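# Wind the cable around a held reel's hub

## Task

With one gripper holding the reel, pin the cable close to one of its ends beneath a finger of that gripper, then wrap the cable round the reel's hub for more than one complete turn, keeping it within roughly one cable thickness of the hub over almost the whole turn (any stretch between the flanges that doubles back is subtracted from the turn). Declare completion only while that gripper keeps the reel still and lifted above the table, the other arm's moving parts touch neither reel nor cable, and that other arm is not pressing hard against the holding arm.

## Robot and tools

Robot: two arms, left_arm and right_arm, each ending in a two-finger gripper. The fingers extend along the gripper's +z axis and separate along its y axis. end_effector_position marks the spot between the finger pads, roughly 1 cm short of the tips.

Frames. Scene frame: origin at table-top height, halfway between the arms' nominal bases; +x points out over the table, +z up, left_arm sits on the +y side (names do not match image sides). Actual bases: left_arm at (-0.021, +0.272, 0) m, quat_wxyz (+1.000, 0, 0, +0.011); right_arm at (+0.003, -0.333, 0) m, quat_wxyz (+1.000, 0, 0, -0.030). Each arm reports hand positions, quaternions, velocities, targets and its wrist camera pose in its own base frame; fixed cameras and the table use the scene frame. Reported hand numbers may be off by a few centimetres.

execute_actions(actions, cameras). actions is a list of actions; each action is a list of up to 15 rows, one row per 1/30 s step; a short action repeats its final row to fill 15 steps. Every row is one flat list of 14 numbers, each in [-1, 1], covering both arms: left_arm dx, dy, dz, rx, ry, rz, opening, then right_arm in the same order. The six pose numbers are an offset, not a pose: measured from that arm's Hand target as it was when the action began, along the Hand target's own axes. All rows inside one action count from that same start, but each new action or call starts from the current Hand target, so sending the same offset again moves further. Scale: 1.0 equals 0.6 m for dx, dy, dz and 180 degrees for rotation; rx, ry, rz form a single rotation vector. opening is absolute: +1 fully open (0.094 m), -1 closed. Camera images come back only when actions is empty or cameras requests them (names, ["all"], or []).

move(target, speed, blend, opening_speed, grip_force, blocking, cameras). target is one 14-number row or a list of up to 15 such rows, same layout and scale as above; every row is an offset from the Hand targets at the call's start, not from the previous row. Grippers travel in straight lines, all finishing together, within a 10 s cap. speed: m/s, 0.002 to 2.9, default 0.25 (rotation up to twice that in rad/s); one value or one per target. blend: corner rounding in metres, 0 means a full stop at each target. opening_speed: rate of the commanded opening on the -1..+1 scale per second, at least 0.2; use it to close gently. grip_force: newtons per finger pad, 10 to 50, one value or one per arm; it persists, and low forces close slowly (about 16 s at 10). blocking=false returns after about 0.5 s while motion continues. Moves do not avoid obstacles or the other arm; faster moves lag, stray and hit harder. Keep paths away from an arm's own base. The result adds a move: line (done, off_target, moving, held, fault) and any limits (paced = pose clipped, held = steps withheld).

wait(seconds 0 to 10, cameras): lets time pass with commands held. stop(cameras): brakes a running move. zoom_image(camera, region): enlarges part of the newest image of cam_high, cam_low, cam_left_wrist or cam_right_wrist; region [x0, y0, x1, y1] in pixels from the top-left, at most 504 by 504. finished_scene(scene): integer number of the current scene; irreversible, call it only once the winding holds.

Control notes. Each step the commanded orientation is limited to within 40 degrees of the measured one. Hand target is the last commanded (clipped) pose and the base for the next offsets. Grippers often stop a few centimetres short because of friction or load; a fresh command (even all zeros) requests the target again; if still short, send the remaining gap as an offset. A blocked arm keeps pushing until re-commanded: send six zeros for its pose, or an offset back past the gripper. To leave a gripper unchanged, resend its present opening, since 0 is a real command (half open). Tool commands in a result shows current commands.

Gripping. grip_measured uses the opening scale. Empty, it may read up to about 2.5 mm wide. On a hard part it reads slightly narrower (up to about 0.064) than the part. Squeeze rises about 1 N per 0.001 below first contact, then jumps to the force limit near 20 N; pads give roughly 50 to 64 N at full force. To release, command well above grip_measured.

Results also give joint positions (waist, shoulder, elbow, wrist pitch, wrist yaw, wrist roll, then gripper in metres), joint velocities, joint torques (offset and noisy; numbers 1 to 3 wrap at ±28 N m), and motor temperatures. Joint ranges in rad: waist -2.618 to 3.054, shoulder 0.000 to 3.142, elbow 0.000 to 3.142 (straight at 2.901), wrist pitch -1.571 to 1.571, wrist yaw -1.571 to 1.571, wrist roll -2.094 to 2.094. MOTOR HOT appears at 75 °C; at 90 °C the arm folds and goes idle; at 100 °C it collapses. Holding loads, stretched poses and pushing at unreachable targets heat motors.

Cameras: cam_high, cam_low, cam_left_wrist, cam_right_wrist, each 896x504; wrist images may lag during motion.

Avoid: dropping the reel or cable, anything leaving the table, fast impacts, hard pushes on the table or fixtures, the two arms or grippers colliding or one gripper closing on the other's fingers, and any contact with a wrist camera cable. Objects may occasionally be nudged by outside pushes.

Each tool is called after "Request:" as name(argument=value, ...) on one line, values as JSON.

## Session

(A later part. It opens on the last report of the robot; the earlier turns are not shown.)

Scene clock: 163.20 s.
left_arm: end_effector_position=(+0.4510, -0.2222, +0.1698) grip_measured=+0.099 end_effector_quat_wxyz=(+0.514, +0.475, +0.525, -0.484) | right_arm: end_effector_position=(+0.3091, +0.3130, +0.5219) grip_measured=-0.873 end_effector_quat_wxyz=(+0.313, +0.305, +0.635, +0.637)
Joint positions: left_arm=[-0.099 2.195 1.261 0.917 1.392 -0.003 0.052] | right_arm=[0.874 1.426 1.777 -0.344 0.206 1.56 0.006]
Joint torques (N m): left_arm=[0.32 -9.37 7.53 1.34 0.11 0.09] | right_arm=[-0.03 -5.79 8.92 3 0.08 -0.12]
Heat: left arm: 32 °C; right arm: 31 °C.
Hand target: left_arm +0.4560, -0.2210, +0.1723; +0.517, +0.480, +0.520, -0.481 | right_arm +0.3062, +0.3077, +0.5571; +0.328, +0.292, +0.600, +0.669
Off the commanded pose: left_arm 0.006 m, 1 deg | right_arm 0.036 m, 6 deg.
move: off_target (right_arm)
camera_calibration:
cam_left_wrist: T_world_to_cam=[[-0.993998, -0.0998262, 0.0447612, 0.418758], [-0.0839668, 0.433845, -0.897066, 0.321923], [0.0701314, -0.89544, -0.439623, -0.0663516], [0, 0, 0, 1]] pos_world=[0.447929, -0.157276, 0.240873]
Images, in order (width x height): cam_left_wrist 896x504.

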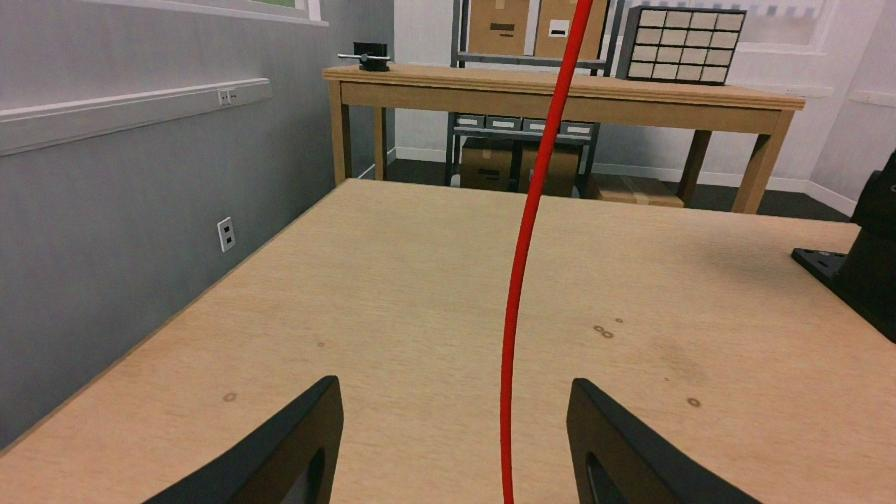

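Request:
move(target=[[0.0,-0.023,0.09,0,0,0,0.1,0,0,0,0,0,0,-1],[0,-0.023,0.1,0,0,0,-1,0,0,0,0,0,0,-1]], speed=0.1, cameras=["cam_left_wrist","cam_high","cam_low"])

Scene clock: 166.93 s.
left_arm: end_effector_position=(+0.4413, -0.2776, +0.1693) grip_measured=-0.992 end_effector_quat_wxyz=(+0.512, +0.477, +0.525, -0.485) | right_arm: end_effector_position=(+0.3091, +0.3130, +0.5219) grip_measured=-0.873 end_effector_quat_wxyz=(+0.313, +0.305, +0.635, +0.637)
Joint positions: left_arm=[-0.227 2.195 1.261 0.916 1.268 -0.003 0] | right_arm=[0.874 1.426 1.777 -0.344 0.206 1.56 0.006]
Joint torques (N m): left_arm=[-0.59 -9.24 7.82 1.44 -0.06 0.1] | right_arm=[-0.02 -5.83 8.92 3.01 0.07 -0.12]
Heat: left arm: 32 °C; right arm: 32 °C.
Hand target: left_arm +0.4469, -0.2818, +0.1722; +0.518, +0.480, +0.520, -0.481 | right_arm +0.3062, +0.3077, +0.5571; +0.328, +0.292, +0.600, +0.669
Off the commanded pose: left_arm 0.008 m, 1 deg | right_arm 0.036 m, 6 deg.
move: off_target (right_arm)
camera_calibration:
cam_left_wrist: T_world_to_cam=[[-0.994399, -0.0956746, 0.0449202, 0.404909], [-0.0824433, 0.436157, -0.896086, 0.344531], [0.0661404, -0.89477, -0.441601, -0.113152], [0, 0, 0, 1]] pos_world=[0.438529, -0.212774, 0.240573]
Images, in order (width x height): cam_high 896x504, cam_low 896x504, cam_left_wrist 896x504.

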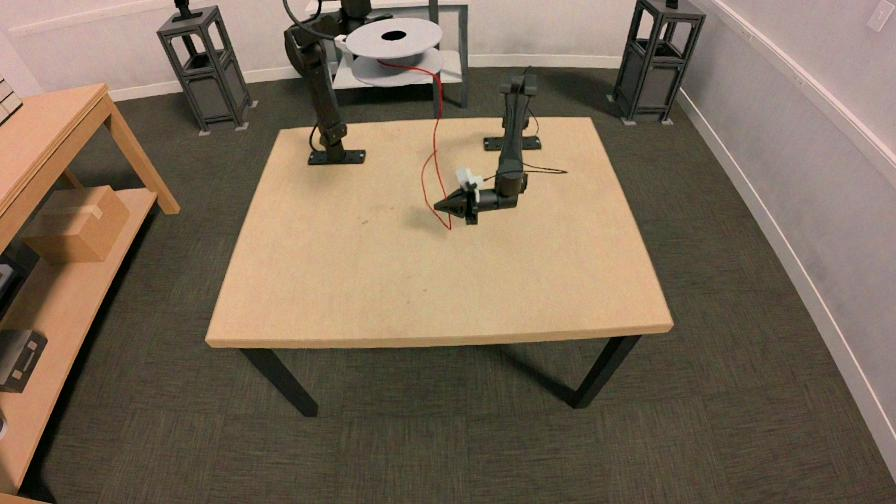

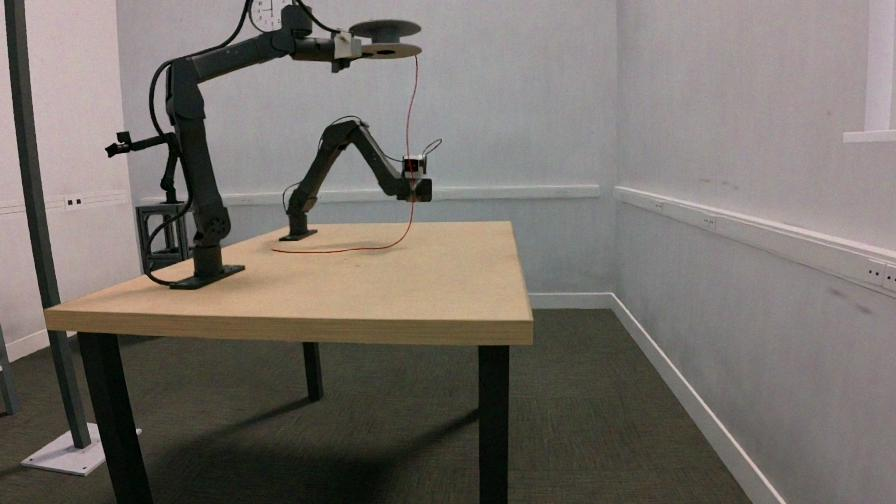

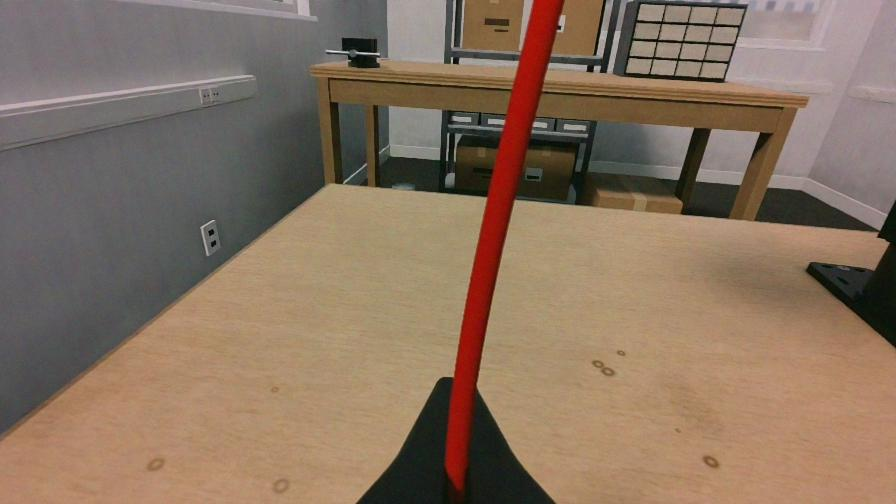

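Request:
move(target=[-0.13,-0.223,-0.288,-0.353,0.1485,-0.0943,-1,0,0,0,0,0,0,-1], speed=0.18, cameras=["cam_high","cam_low","cam_left_wrist"])

Scene clock: 233.27 s.
left_arm: end_effector_position=(+0.2995, -0.1189, +0.2320) grip_measured=-0.992 end_effector_quat_wxyz=(+0.472, +0.159, +0.863, -0.085) | right_arm: end_effector_position=(+0.3090, +0.3132, +0.5212) grip_measured=-0.873 end_effector_quat_wxyz=(+0.312, +0.305, +0.637, +0.636)
Joint positions: left_arm=[-0.4 0.928 0.837 -0.479 -0.034 -0.016 0] | right_arm=[0.874 1.426 1.777 -0.347 0.205 1.56 0.006]
Joint torques (N m): left_arm=[-0.61 -2.18 9.24 1.8 -0.08 -0.11] | right_arm=[-0.01 -5.85 8.87 3.03 0.09 -0.13]
Motor temperatures (°C): left_arm=[20 33 25 25 20 19 19] | right_arm=[22 25 30 36 22 19 23]
Heat: left arm: 33 °C; right arm: 36 °C.
Hand target: left_arm +0.3005, -0.1200, +0.2510; +0.490, +0.155, +0.853, -0.088 | right_arm +0.3062, +0.3077, +0.5571; +0.328, +0.292, +0.600, +0.669
Off the commanded pose: left_arm 0.019 m, 2 deg | right_arm 0.036 m, 6 deg.
move: off_target (left_arm, right_arm)
camera_calibration:
cam_left_wrist: T_world_to_cam=[[-0.326424, -0.945205, 0.00583931, -0.0157219], [-0.807453, 0.275629, -0.521583, 0.4309], [0.491393, -0.174972, -0.853181, 0.1195], [0, 0, 0, 1]] pos_world=[0.284077, -0.11272, 0.326797]
Images, in order (width x height): cam_high 896x504, cam_low 896x504, cam_left_wrist 896x504.

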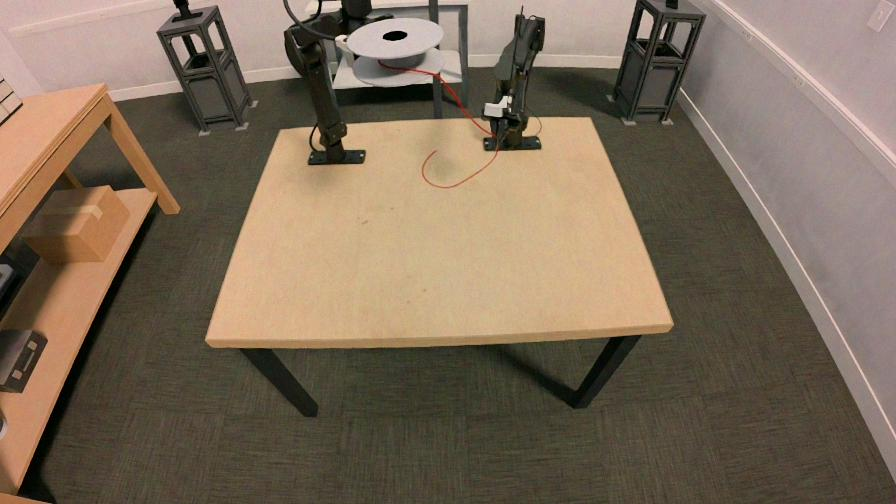

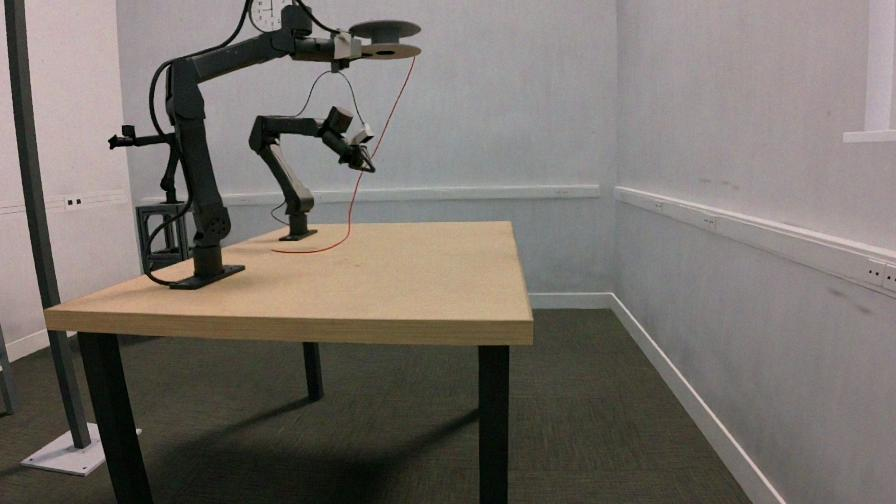

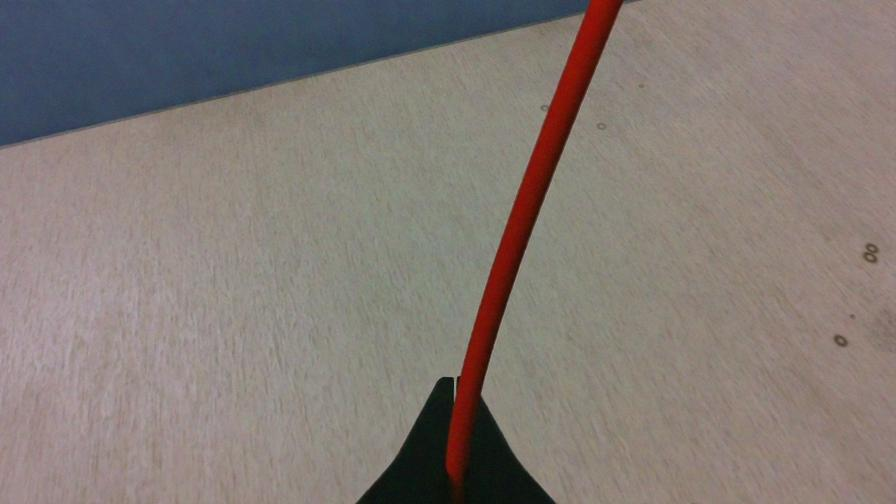

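Request:
move(target=[-0.215,0.014,-0.193,0,0,0,-1,0,-0.53,-0.058,0,0,0,-1], speed=0.13, cameras=["cam_high","cam_low","cam_left_wrist","cam_right_wrist"])

Scene clock: 237.33 s.
left_arm: end_effector_position=(+0.2716, -0.1016, +0.4102) grip_measured=-0.992 end_effector_quat_wxyz=(+0.479, +0.155, +0.860, -0.086) | right_arm: end_effector_position=(+0.3043, +0.3079, +0.2056) grip_measured=-0.873 end_effector_quat_wxyz=(+0.309, +0.307, +0.641, +0.632)
Joint positions: left_arm=[-0.368 1.124 1.709 -1.14 -0.01 -0.006 0] | right_arm=[0.874 1.5 0.501 0.988 0.204 1.563 0.006]
Joint torques (N m): left_arm=[0.75 -1.02 7.25 1.79 0.08 0.1] | right_arm=[-0.25 -5.89 6.74 3.49 0.07 -0.15]
Heat: left arm: 33 °C; right arm: 38 °C.
Hand target: left_arm +0.2705, -0.1001, +0.4206; +0.490, +0.155, +0.853, -0.088 | right_arm +0.3070, +0.3076, +0.2372; +0.328, +0.292, +0.600, +0.669
Off the commanded pose: left_arm 0.011 m, 2 deg | right_arm 0.032 m, 7 deg.
move: off_target (left_arm, right_arm)
camera_calibration:
cam_left_wrist: T_world_to_cam=[[-0.320041, -0.947347, 0.0103773, -0.0133423], [-0.802096, 0.265109, -0.535126, 0.499574], [0.504199, -0.179586, -0.844709, 0.280945], [0, 0, 0, 1]] pos_world=[0.254784, -0.0946276, 0.50479]
cam_right_wrist: T_world_to_cam=[[-0.00666173, 0.00269257, -0.999974, 0.210586], [-0.881737, 0.471687, 0.00714413, 0.158981], [0.471694, 0.881762, -0.000768114, -0.32147], [0, 0, 0, 1]] pos_world=[0.293218, 0.207904, 0.209198]

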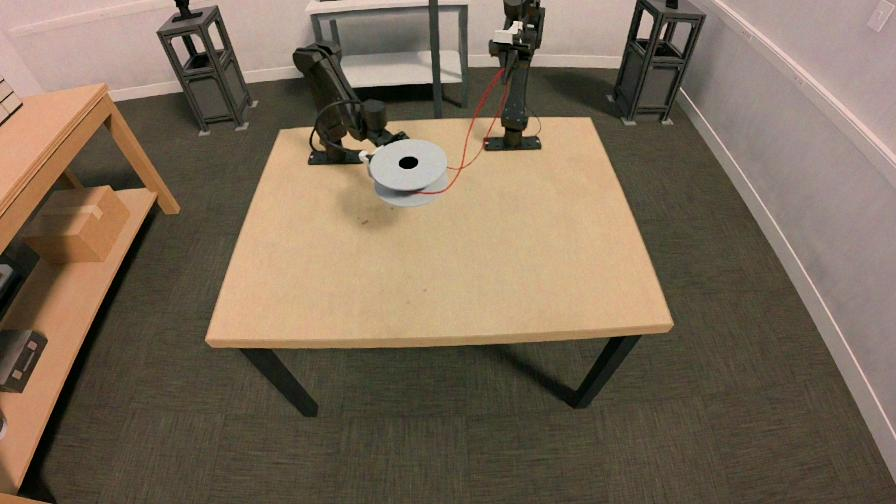

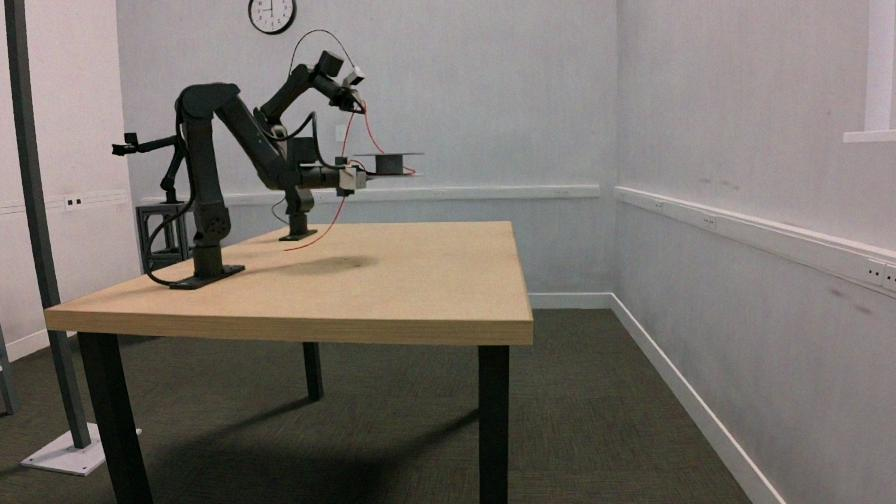

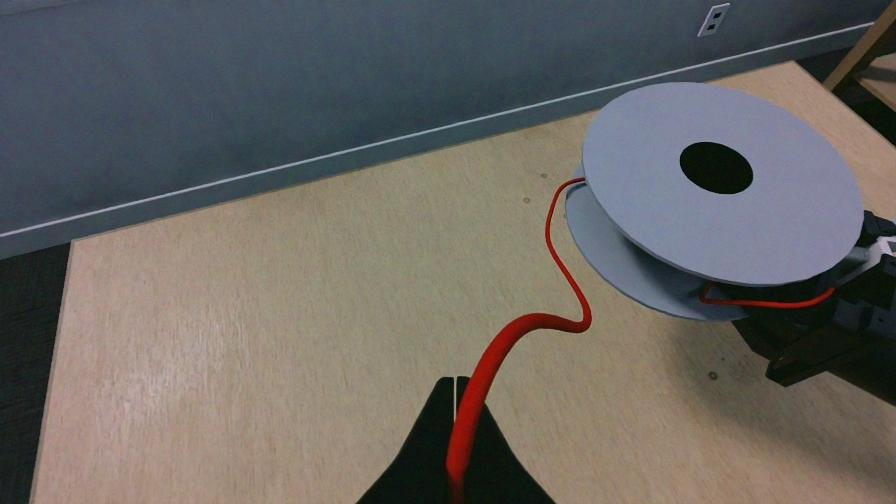

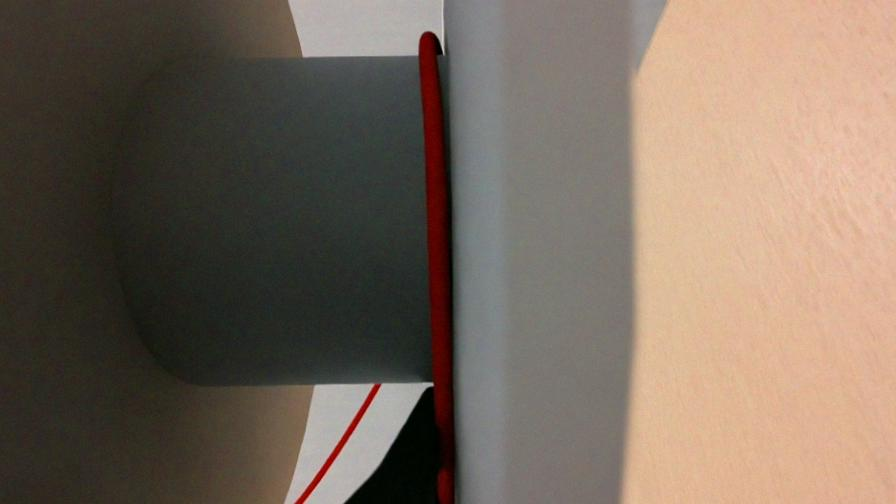

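Request:
move(target=[[0.007,-0.308,-0.079,0,0,0,-1,0,0,0,0,0,0,-1],[-0.094,-0.511,0.094,0,0,0,-1,0,0,0,0,0,0,-1],[-0.224,-0.603,0.316,0,0,0,-1,0,0,0,0,0,0,-1]], speed=0.13, blend=[0.04,0.04,0], cameras=["cam_high","cam_low","cam_left_wrist","cam_right_wrist"])

Scene clock: 244.77 s.
left_arm: end_effector_position=(+0.3582, -0.5174, +0.4274) grip_measured=-0.992 end_effector_quat_wxyz=(+0.628, +0.189, +0.731, -0.188) | right_arm: end_effector_position=(+0.3046, +0.3075, +0.2083) grip_measured=-0.873 end_effector_quat_wxyz=(+0.311, +0.306, +0.637, +0.635)
Joint positions: left_arm=[-1.123 2.377 2.841 -0.632 -0.574 -0.13 0] | right_arm=[0.872 1.5 0.501 1 0.204 1.563 0.006]
Joint torques (N m): left_arm=[0.14 -10.81 7.41 2.22 0.02 0.09] | right_arm=[-0.17 -5.83 6.72 3.37 0.07 -0.15]
Heat: left arm: 32 °C; right arm: 40 °C.
Hand target: left_arm +0.3605, -0.5202, +0.4406; +0.490, +0.155, +0.853, -0.088 | right_arm +0.3070, +0.3075, +0.2372; +0.328, +0.292, +0.599, +0.669
Off the commanded pose: left_arm 0.013 m, 24 deg | right_arm 0.029 m, 6 deg.
elbow stopped short (left arm): the move would have taken joint 3 (elbow) straighter than the controller allows.
move: off_target (left_arm, right_arm)
camera_calibration:
cam_left_wrist: T_world_to_cam=[[-0.490923, -0.869173, 0.0594439, -0.299045], [-0.511815, 0.23252, -0.827031, 0.692456], [0.705011, -0.436433, -0.559004, -0.149873], [0, 0, 0, 1]] pos_world=[0.313263, -0.48634, 0.506679]
cam_right_wrist: T_world_to_cam=[[0.00048502, 0.011149, -0.999938, 0.208586], [-0.881215, 0.472691, 0.00484292, 0.15945], [0.472715, 0.881158, 0.0100539, -0.323656], [0, 0, 0, 1]] pos_world=[0.293405, 0.207496, 0.211055]

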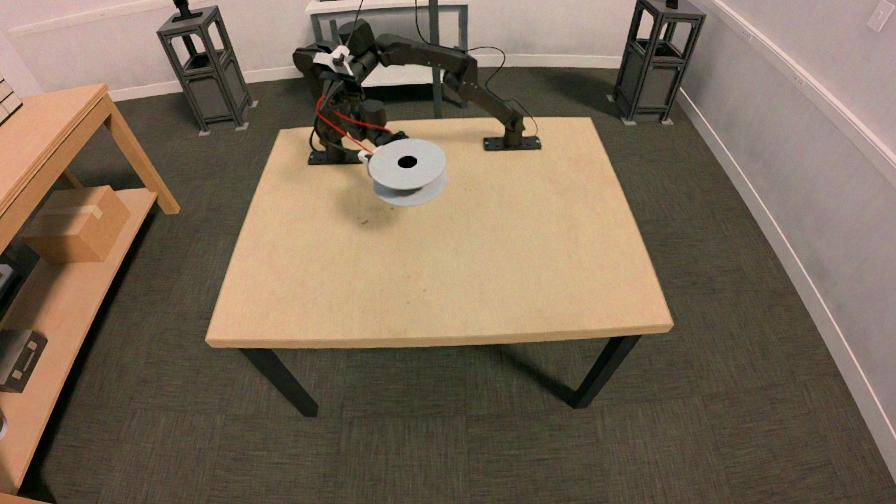

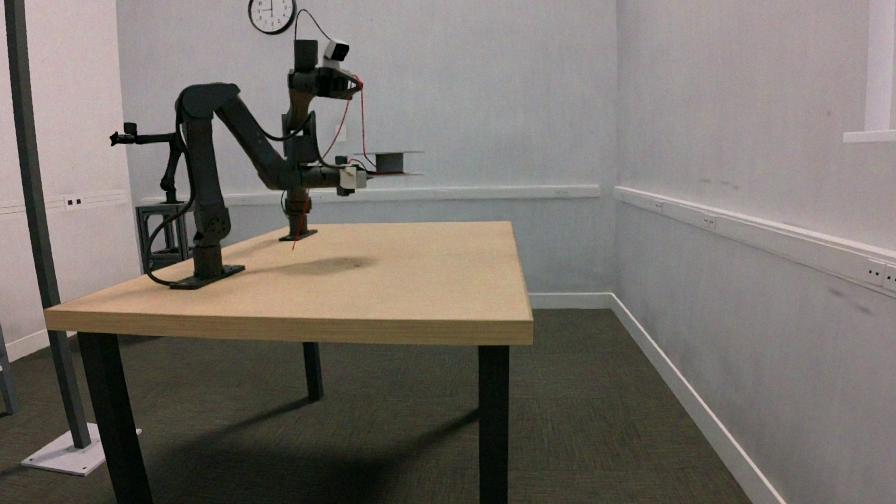

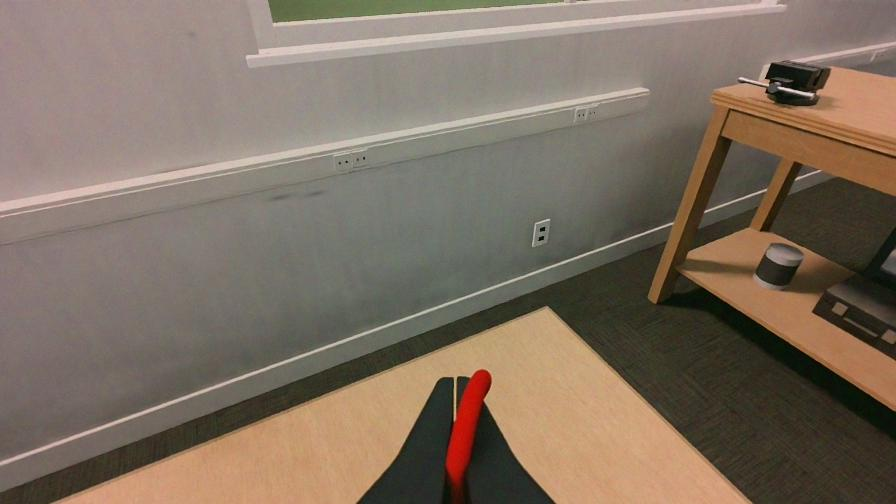

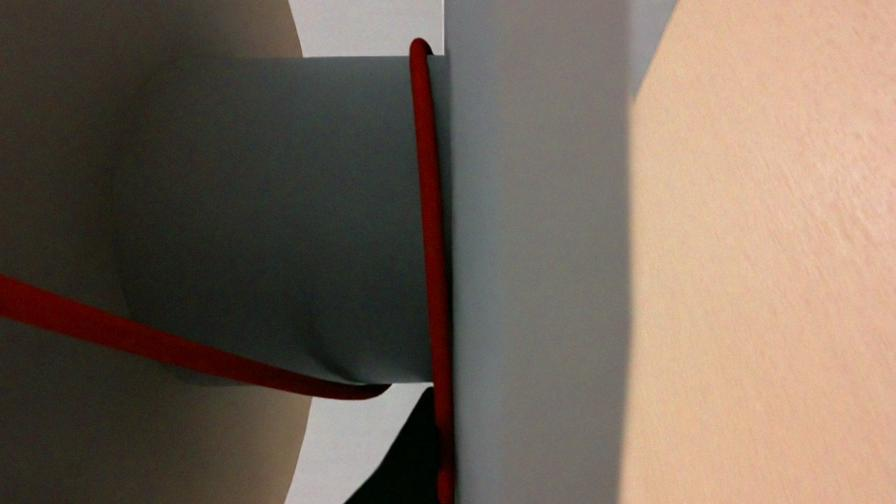

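Request:
move(target=[[-0.042,0.195,0.138,0,0,0,-1,0,0,0,0,0,0,-1],[-0.04,0.39,0.137,0,0,0,-1,0,0,0,0,0,0,-1],[0.037,0.55,0.071,0,0,0,-1,0,0,0,0,0,0,-1]], speed=0.13, blend=[0.03,0.04,0], cameras=["cam_high","cam_low","cam_left_wrist","cam_right_wrist"])

Scene clock: 249.87 s.
left_arm: end_effector_position=(+0.5047, -0.2313, +0.3748) grip_measured=-0.992 end_effector_quat_wxyz=(+0.458, +0.165, +0.869, -0.089) | right_arm: end_effector_position=(+0.3005, +0.3124, +0.2152) grip_measured=-0.874 end_effector_quat_wxyz=(+0.303, +0.291, +0.634, +0.649)
Joint positions: left_arm=[-0.451 2.232 2.841 -1.21 -0.06 -0.045 0] | right_arm=[0.873 1.5 0.501 1.027 0.169 1.559 0.006]
Joint torques (N m): left_arm=[0.83 -13.59 4.15 1.97 -0.14 0.04] | right_arm=[-0.18 -5.64 6.84 3.09 0.38 -0.1]
Motor temperatures (°C): left_arm=[20 34 26 27 20 19 19] | right_arm=[22 26 30 41 22 19 23]
Heat: left arm: 34 °C; right arm: 41 °C.
Hand target: left_arm +0.5001, -0.2199, +0.4006; +0.490, +0.155, +0.853, -0.088 | right_arm +0.3070, +0.3075, +0.2372; +0.328, +0.292, +0.599, +0.669
Off the commanded pose: left_arm 0.029 m, 4 deg | right_arm 0.024 m, 5 deg.
elbow stopped short (left arm): the move would have taken joint 3 (elbow) straighter than the controller allows.
move: off_target (left_arm, right_arm)
camera_calibration:
cam_left_wrist: T_world_to_cam=[[-0.33864, -0.940821, 0.0133573, -0.051465], [-0.819502, 0.287938, -0.495487, 0.70119], [0.462319, -0.178738, -0.868513, 0.140458], [0, 0, 0, 1]] pos_world=[0.492263, -0.225213, 0.470108]
cam_right_wrist: T_world_to_cam=[[0.0204324, 0.0290058, -0.99937, 0.20358], [-0.897236, 0.441518, -0.00552959, 0.170249], [0.441079, 0.896784, 0.0350463, -0.326896], [0, 0, 0, 1]] pos_world=[0.292781, 0.212082, 0.21585]

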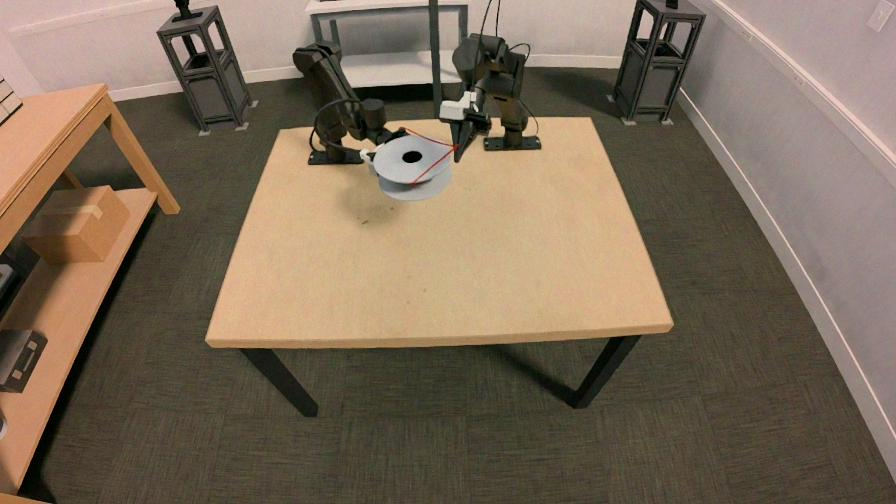

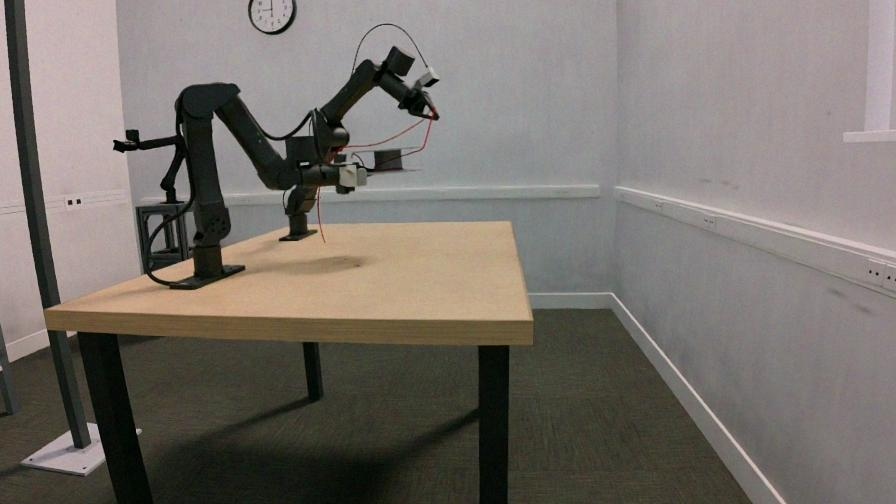

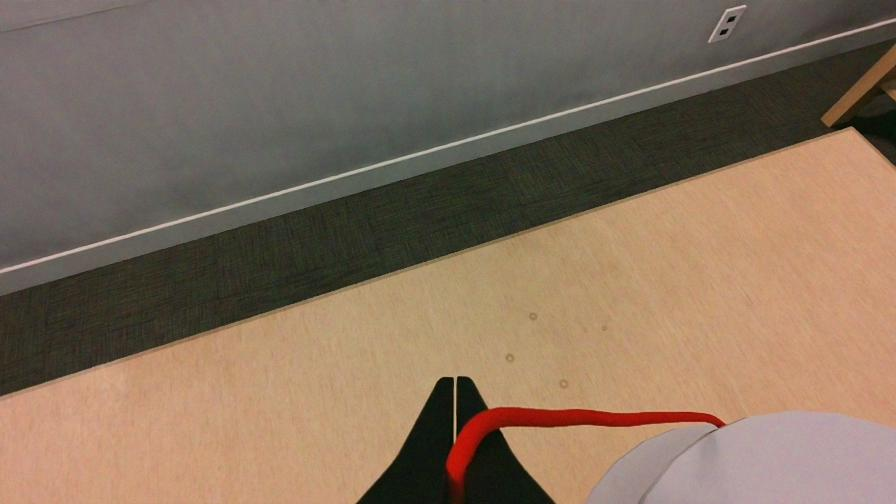

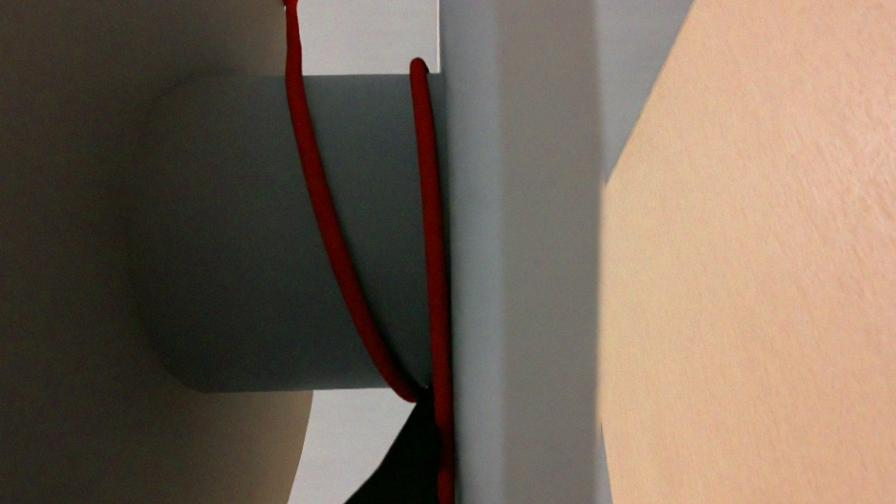

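Request:
move(target=[[0.136,0.109,-0.133,0.05,-0.02,0.02,-1,0,0,0,0,0,0,-1],[0.348,0.094,-0.167,0.149,-0.0563,0.0689,-1,0,0,0,0,0,0,-1]], speed=0.12, blend=[0.03,0], cameras=["cam_high","cam_low","cam_left_wrist","cam_right_wrist"])

Scene clock: 257.47 s.
left_arm: end_effector_position=(+0.3425, -0.1066, +0.2647) grip_measured=-0.992 end_effector_quat_wxyz=(+0.506, +0.347, +0.747, -0.256) | right_arm: end_effector_position=(+0.2865, +0.3267, +0.2145) grip_measured=-0.874 end_effector_quat_wxyz=(+0.274, +0.262, +0.647, +0.661)
Joint positions: left_arm=[0.103 1.224 0.996 -0.393 0.909 0.479 0] | right_arm=[0.888 1.5 0.501 1.024 0.095 1.559 0.006]
Joint torques (N m): left_arm=[1.76 -5.65 5.42 1.69 0.3 0.07] | right_arm=[-1.36 -6.12 6.54 3.07 1.1 -0.06]
Heat: left arm: 36 °C; right arm: 40 °C.
Hand target: left_arm +0.3404, -0.0998, +0.2710; +0.520, +0.346, +0.742, -0.243 | right_arm +0.3070, +0.3075, +0.2372; +0.328, +0.292, +0.599, +0.669
Off the commanded pose: left_arm 0.010 m, 2 deg | right_arm 0.036 m, 9 deg.
move: off_target (right_arm)
camera_calibration:
cam_left_wrist: T_world_to_cam=[[-0.758984, -0.649324, 0.0481796, 0.178218], [-0.499735, 0.5335, -0.682381, 0.444018], [0.417382, -0.541993, -0.729408, 0.0820119], [0, 0, 0, 1]] pos_world=[0.322926, -0.0767123, 0.354223]
cam_right_wrist: T_world_to_cam=[[0.0176964, 0.0274312, -0.999467, 0.204152], [-0.933157, 0.359408, -0.00665804, 0.188705], [0.359034, 0.932777, 0.0319578, -0.321068], [0, 0, 0, 1]] pos_world=[0.287753, 0.226063, 0.21556]

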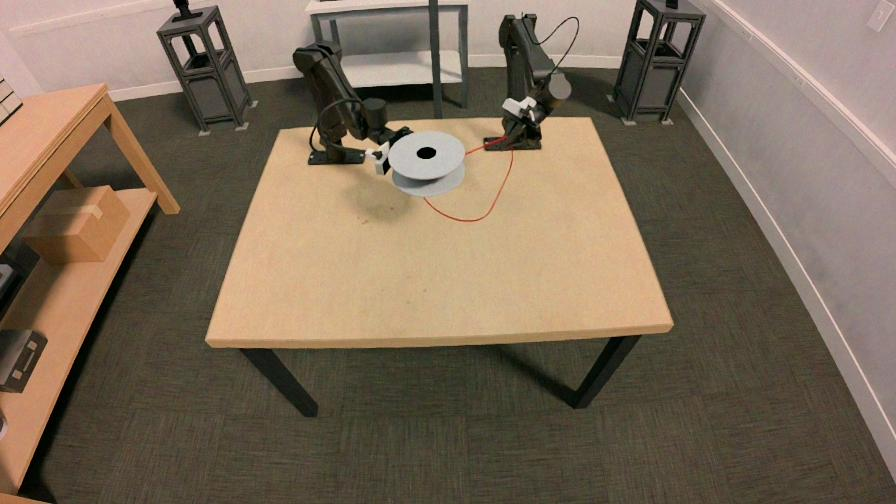

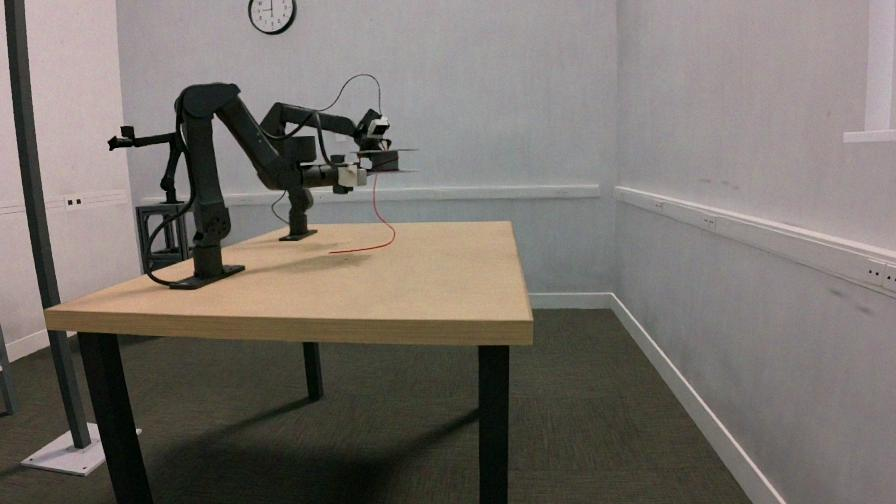

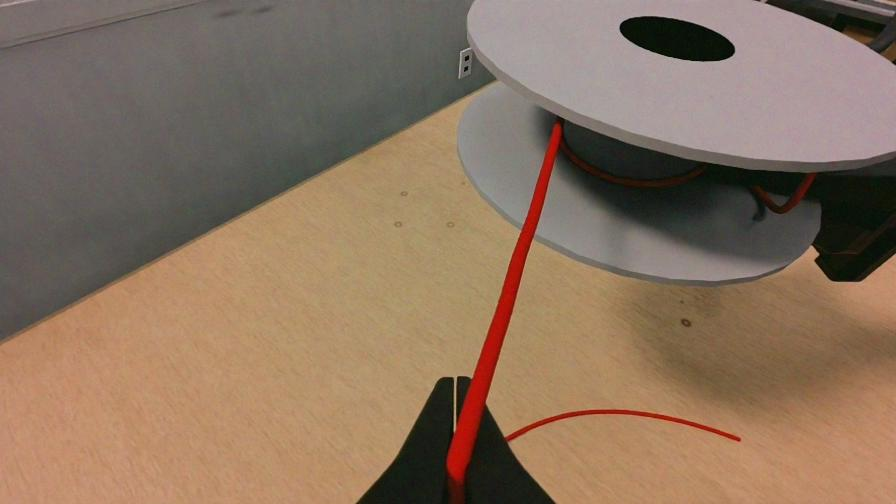

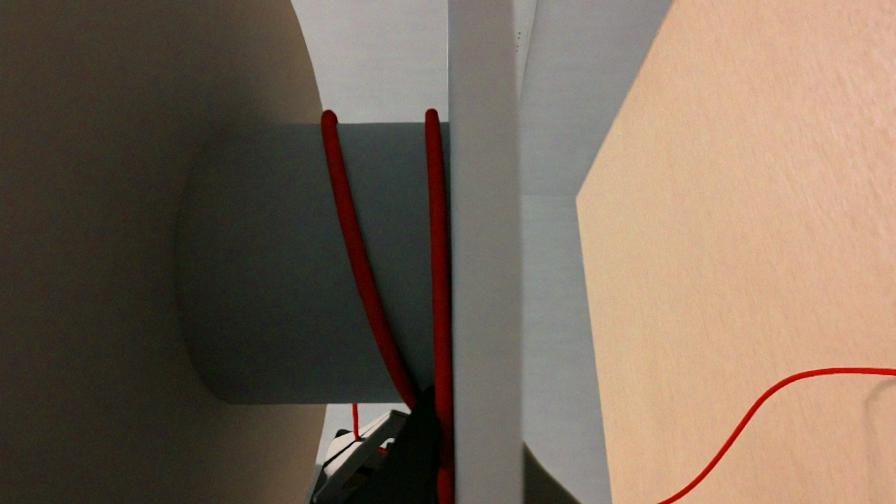

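Request:
move(target=[0.126,-0.03,0.098,0,0,0,-1,0,0.083,0.009,0,0,-0.18,-1], speed=0.13, cameras=["cam_left_wrist","cam_right_wrist"])

Scene clock: 261.37 s.
left_arm: end_effector_position=(+0.3473, -0.1316, +0.1839) grip_measured=-0.992 end_effector_quat_wxyz=(+0.522, +0.345, +0.742, -0.240) | right_arm: end_effector_position=(+0.3011, +0.3103, +0.2299) grip_measured=-0.874 end_effector_quat_wxyz=(+0.461, +0.111, +0.717, +0.512)
Joint positions: left_arm=[-0.015 1.266 0.655 0.109 0.786 0.376 0] | right_arm=[0.878 1.384 0.579 0.753 0.194 1.001 0.006]
Joint torques (N m): left_arm=[-0.57 -3.18 5.11 1.81 0.25 -0.04] | right_arm=[-0.43 -8.99 9.99 3.17 0.19 -0.18]
Heat: left arm: 35 °C; right arm: 40 °C.
Hand target: left_arm +0.3456, -0.1339, +0.1797; +0.520, +0.346, +0.742, -0.243 | right_arm +0.3068, +0.3076, +0.2872; +0.501, +0.113, +0.657, +0.551
Off the commanded pose: left_arm 0.005 m, 0 deg | right_arm 0.058 m, 9 deg.
move: off_target (right_arm)
camera_calibration:
cam_left_wrist: T_world_to_cam=[[-0.744933, -0.667033, 0.0118674, 0.169008], [-0.484327, 0.528485, -0.697231, 0.401344], [0.458804, -0.525138, -0.716748, -0.00711633], [0, 0, 0, 1]] pos_world=[0.323546, -0.103108, 0.272723]
cam_right_wrist: T_world_to_cam=[[0.309733, -0.437157, -0.844369, 0.240327], [-0.817264, 0.331458, -0.471396, 0.289024], [0.485948, 0.83608, -0.254609, -0.253841], [0, 0, 0, 1]] pos_world=[0.285125, 0.221493, 0.27454]
Images, in order (width x height): cam_left_wrist 896x504, cam_right_wrist 896x504.

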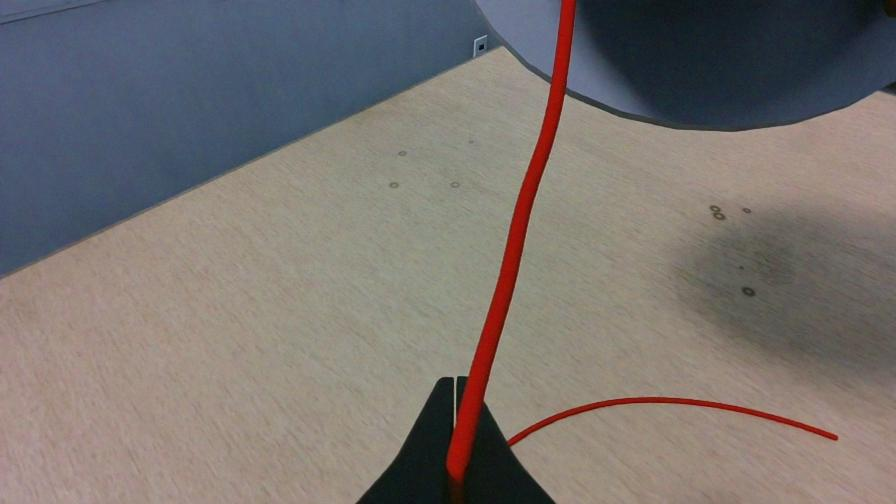

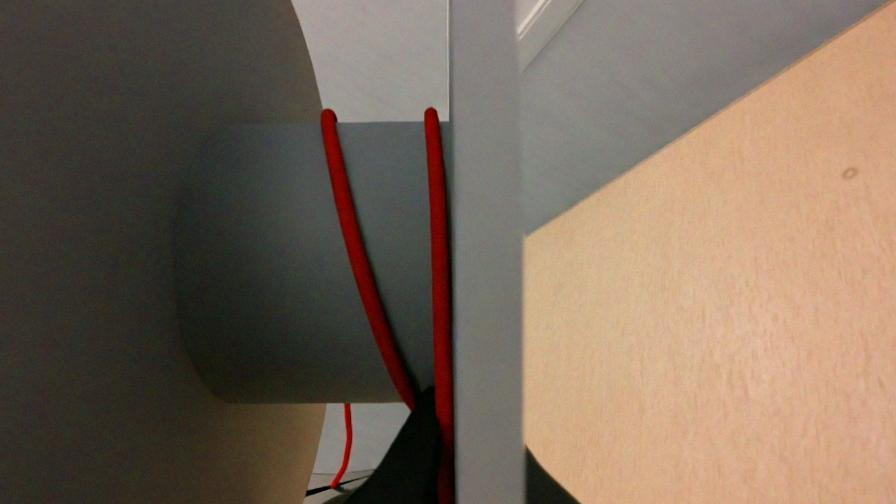

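Request:
move(target=[-0.119,-0.01,0.101,0,0,0,-1,-0.133,0.209,0.028,0,0,-0.18,-1], speed=0.12, cameras=["all"])

Scene clock: 264.90 s.
left_arm: end_effector_position=(+0.3890, -0.1972, +0.2197) grip_measured=-0.992 end_effector_quat_wxyz=(+0.518, +0.346, +0.744, -0.243) | right_arm: end_effector_position=(+0.3070, +0.3146, +0.3753) grip_measured=-0.874 end_effector_quat_wxyz=(+0.588, -0.097, +0.721, +0.354)
Joint positions: left_arm=[-0.24 1.425 0.91 0.086 0.589 0.246 0] | right_arm=[0.878 1.264 1.103 0.1 0.203 0.421 0.006]
Joint torques (N m): left_arm=[-0.53 -4.48 8.77 1.72 0.1 -0.06] | right_arm=[-0.43 -7.6 11.25 3.35 0.09 -0.03]
Heat: left arm: 34 °C; right arm: 41 °C.
Hand target: left_arm +0.3932, -0.2002, +0.2263; +0.520, +0.346, +0.742, -0.243 | right_arm +0.3069, +0.3078, +0.4369; +0.635, -0.074, +0.663, +0.389
Off the commanded pose: left_arm 0.008 m, 0 deg | right_arm 0.062 m, 10 deg.
move: off_target (right_arm)
camera_calibration:
cam_left_wrist: T_world_to_cam=[[-0.748056, -0.663363, 0.0190152, 0.156241], [-0.488249, 0.530727, -0.692778, 0.482146], [0.449471, -0.527521, -0.7209, -0.0308303], [0, 0, 0, 1]] pos_world=[0.366142, -0.168507, 0.308824]
cam_right_wrist: T_world_to_cam=[[0.555579, -0.722502, -0.41149, 0.215064], [-0.584136, 0.0130263, -0.811551, 0.517112], [0.591707, 0.691246, -0.414802, -0.150043], [0, 0, 0, 1]] pos_world=[0.27136, 0.252364, 0.445921]

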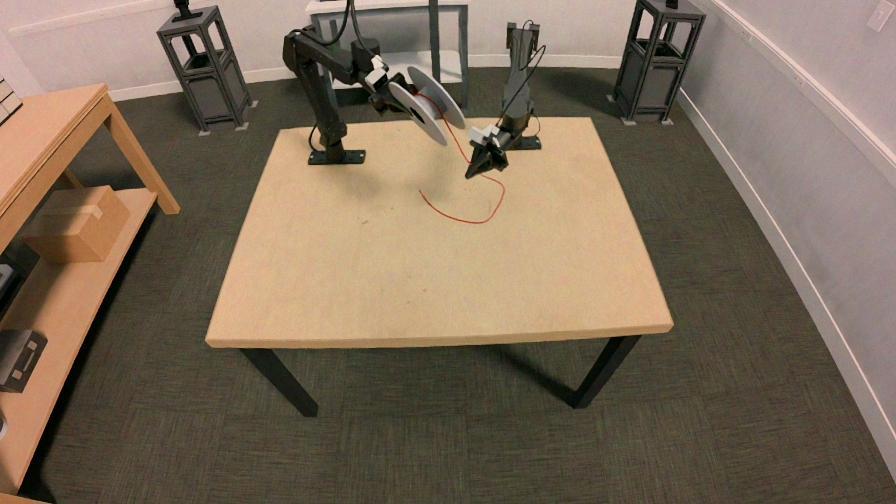

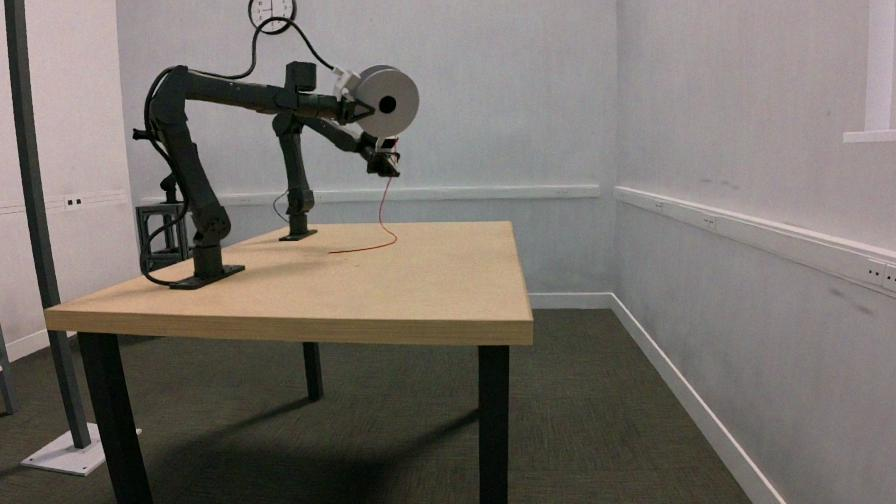

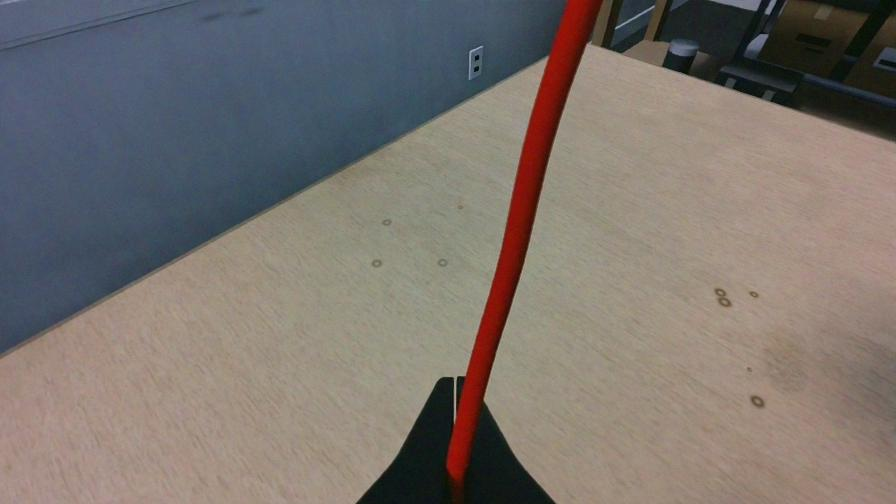

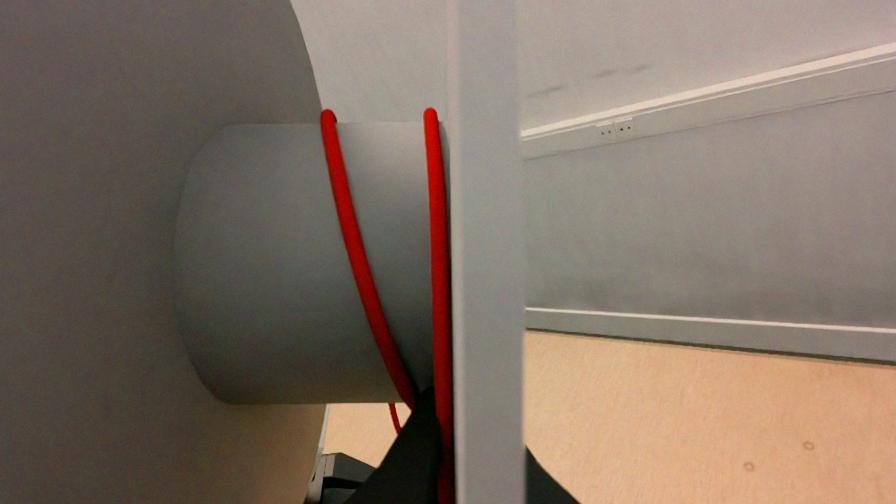

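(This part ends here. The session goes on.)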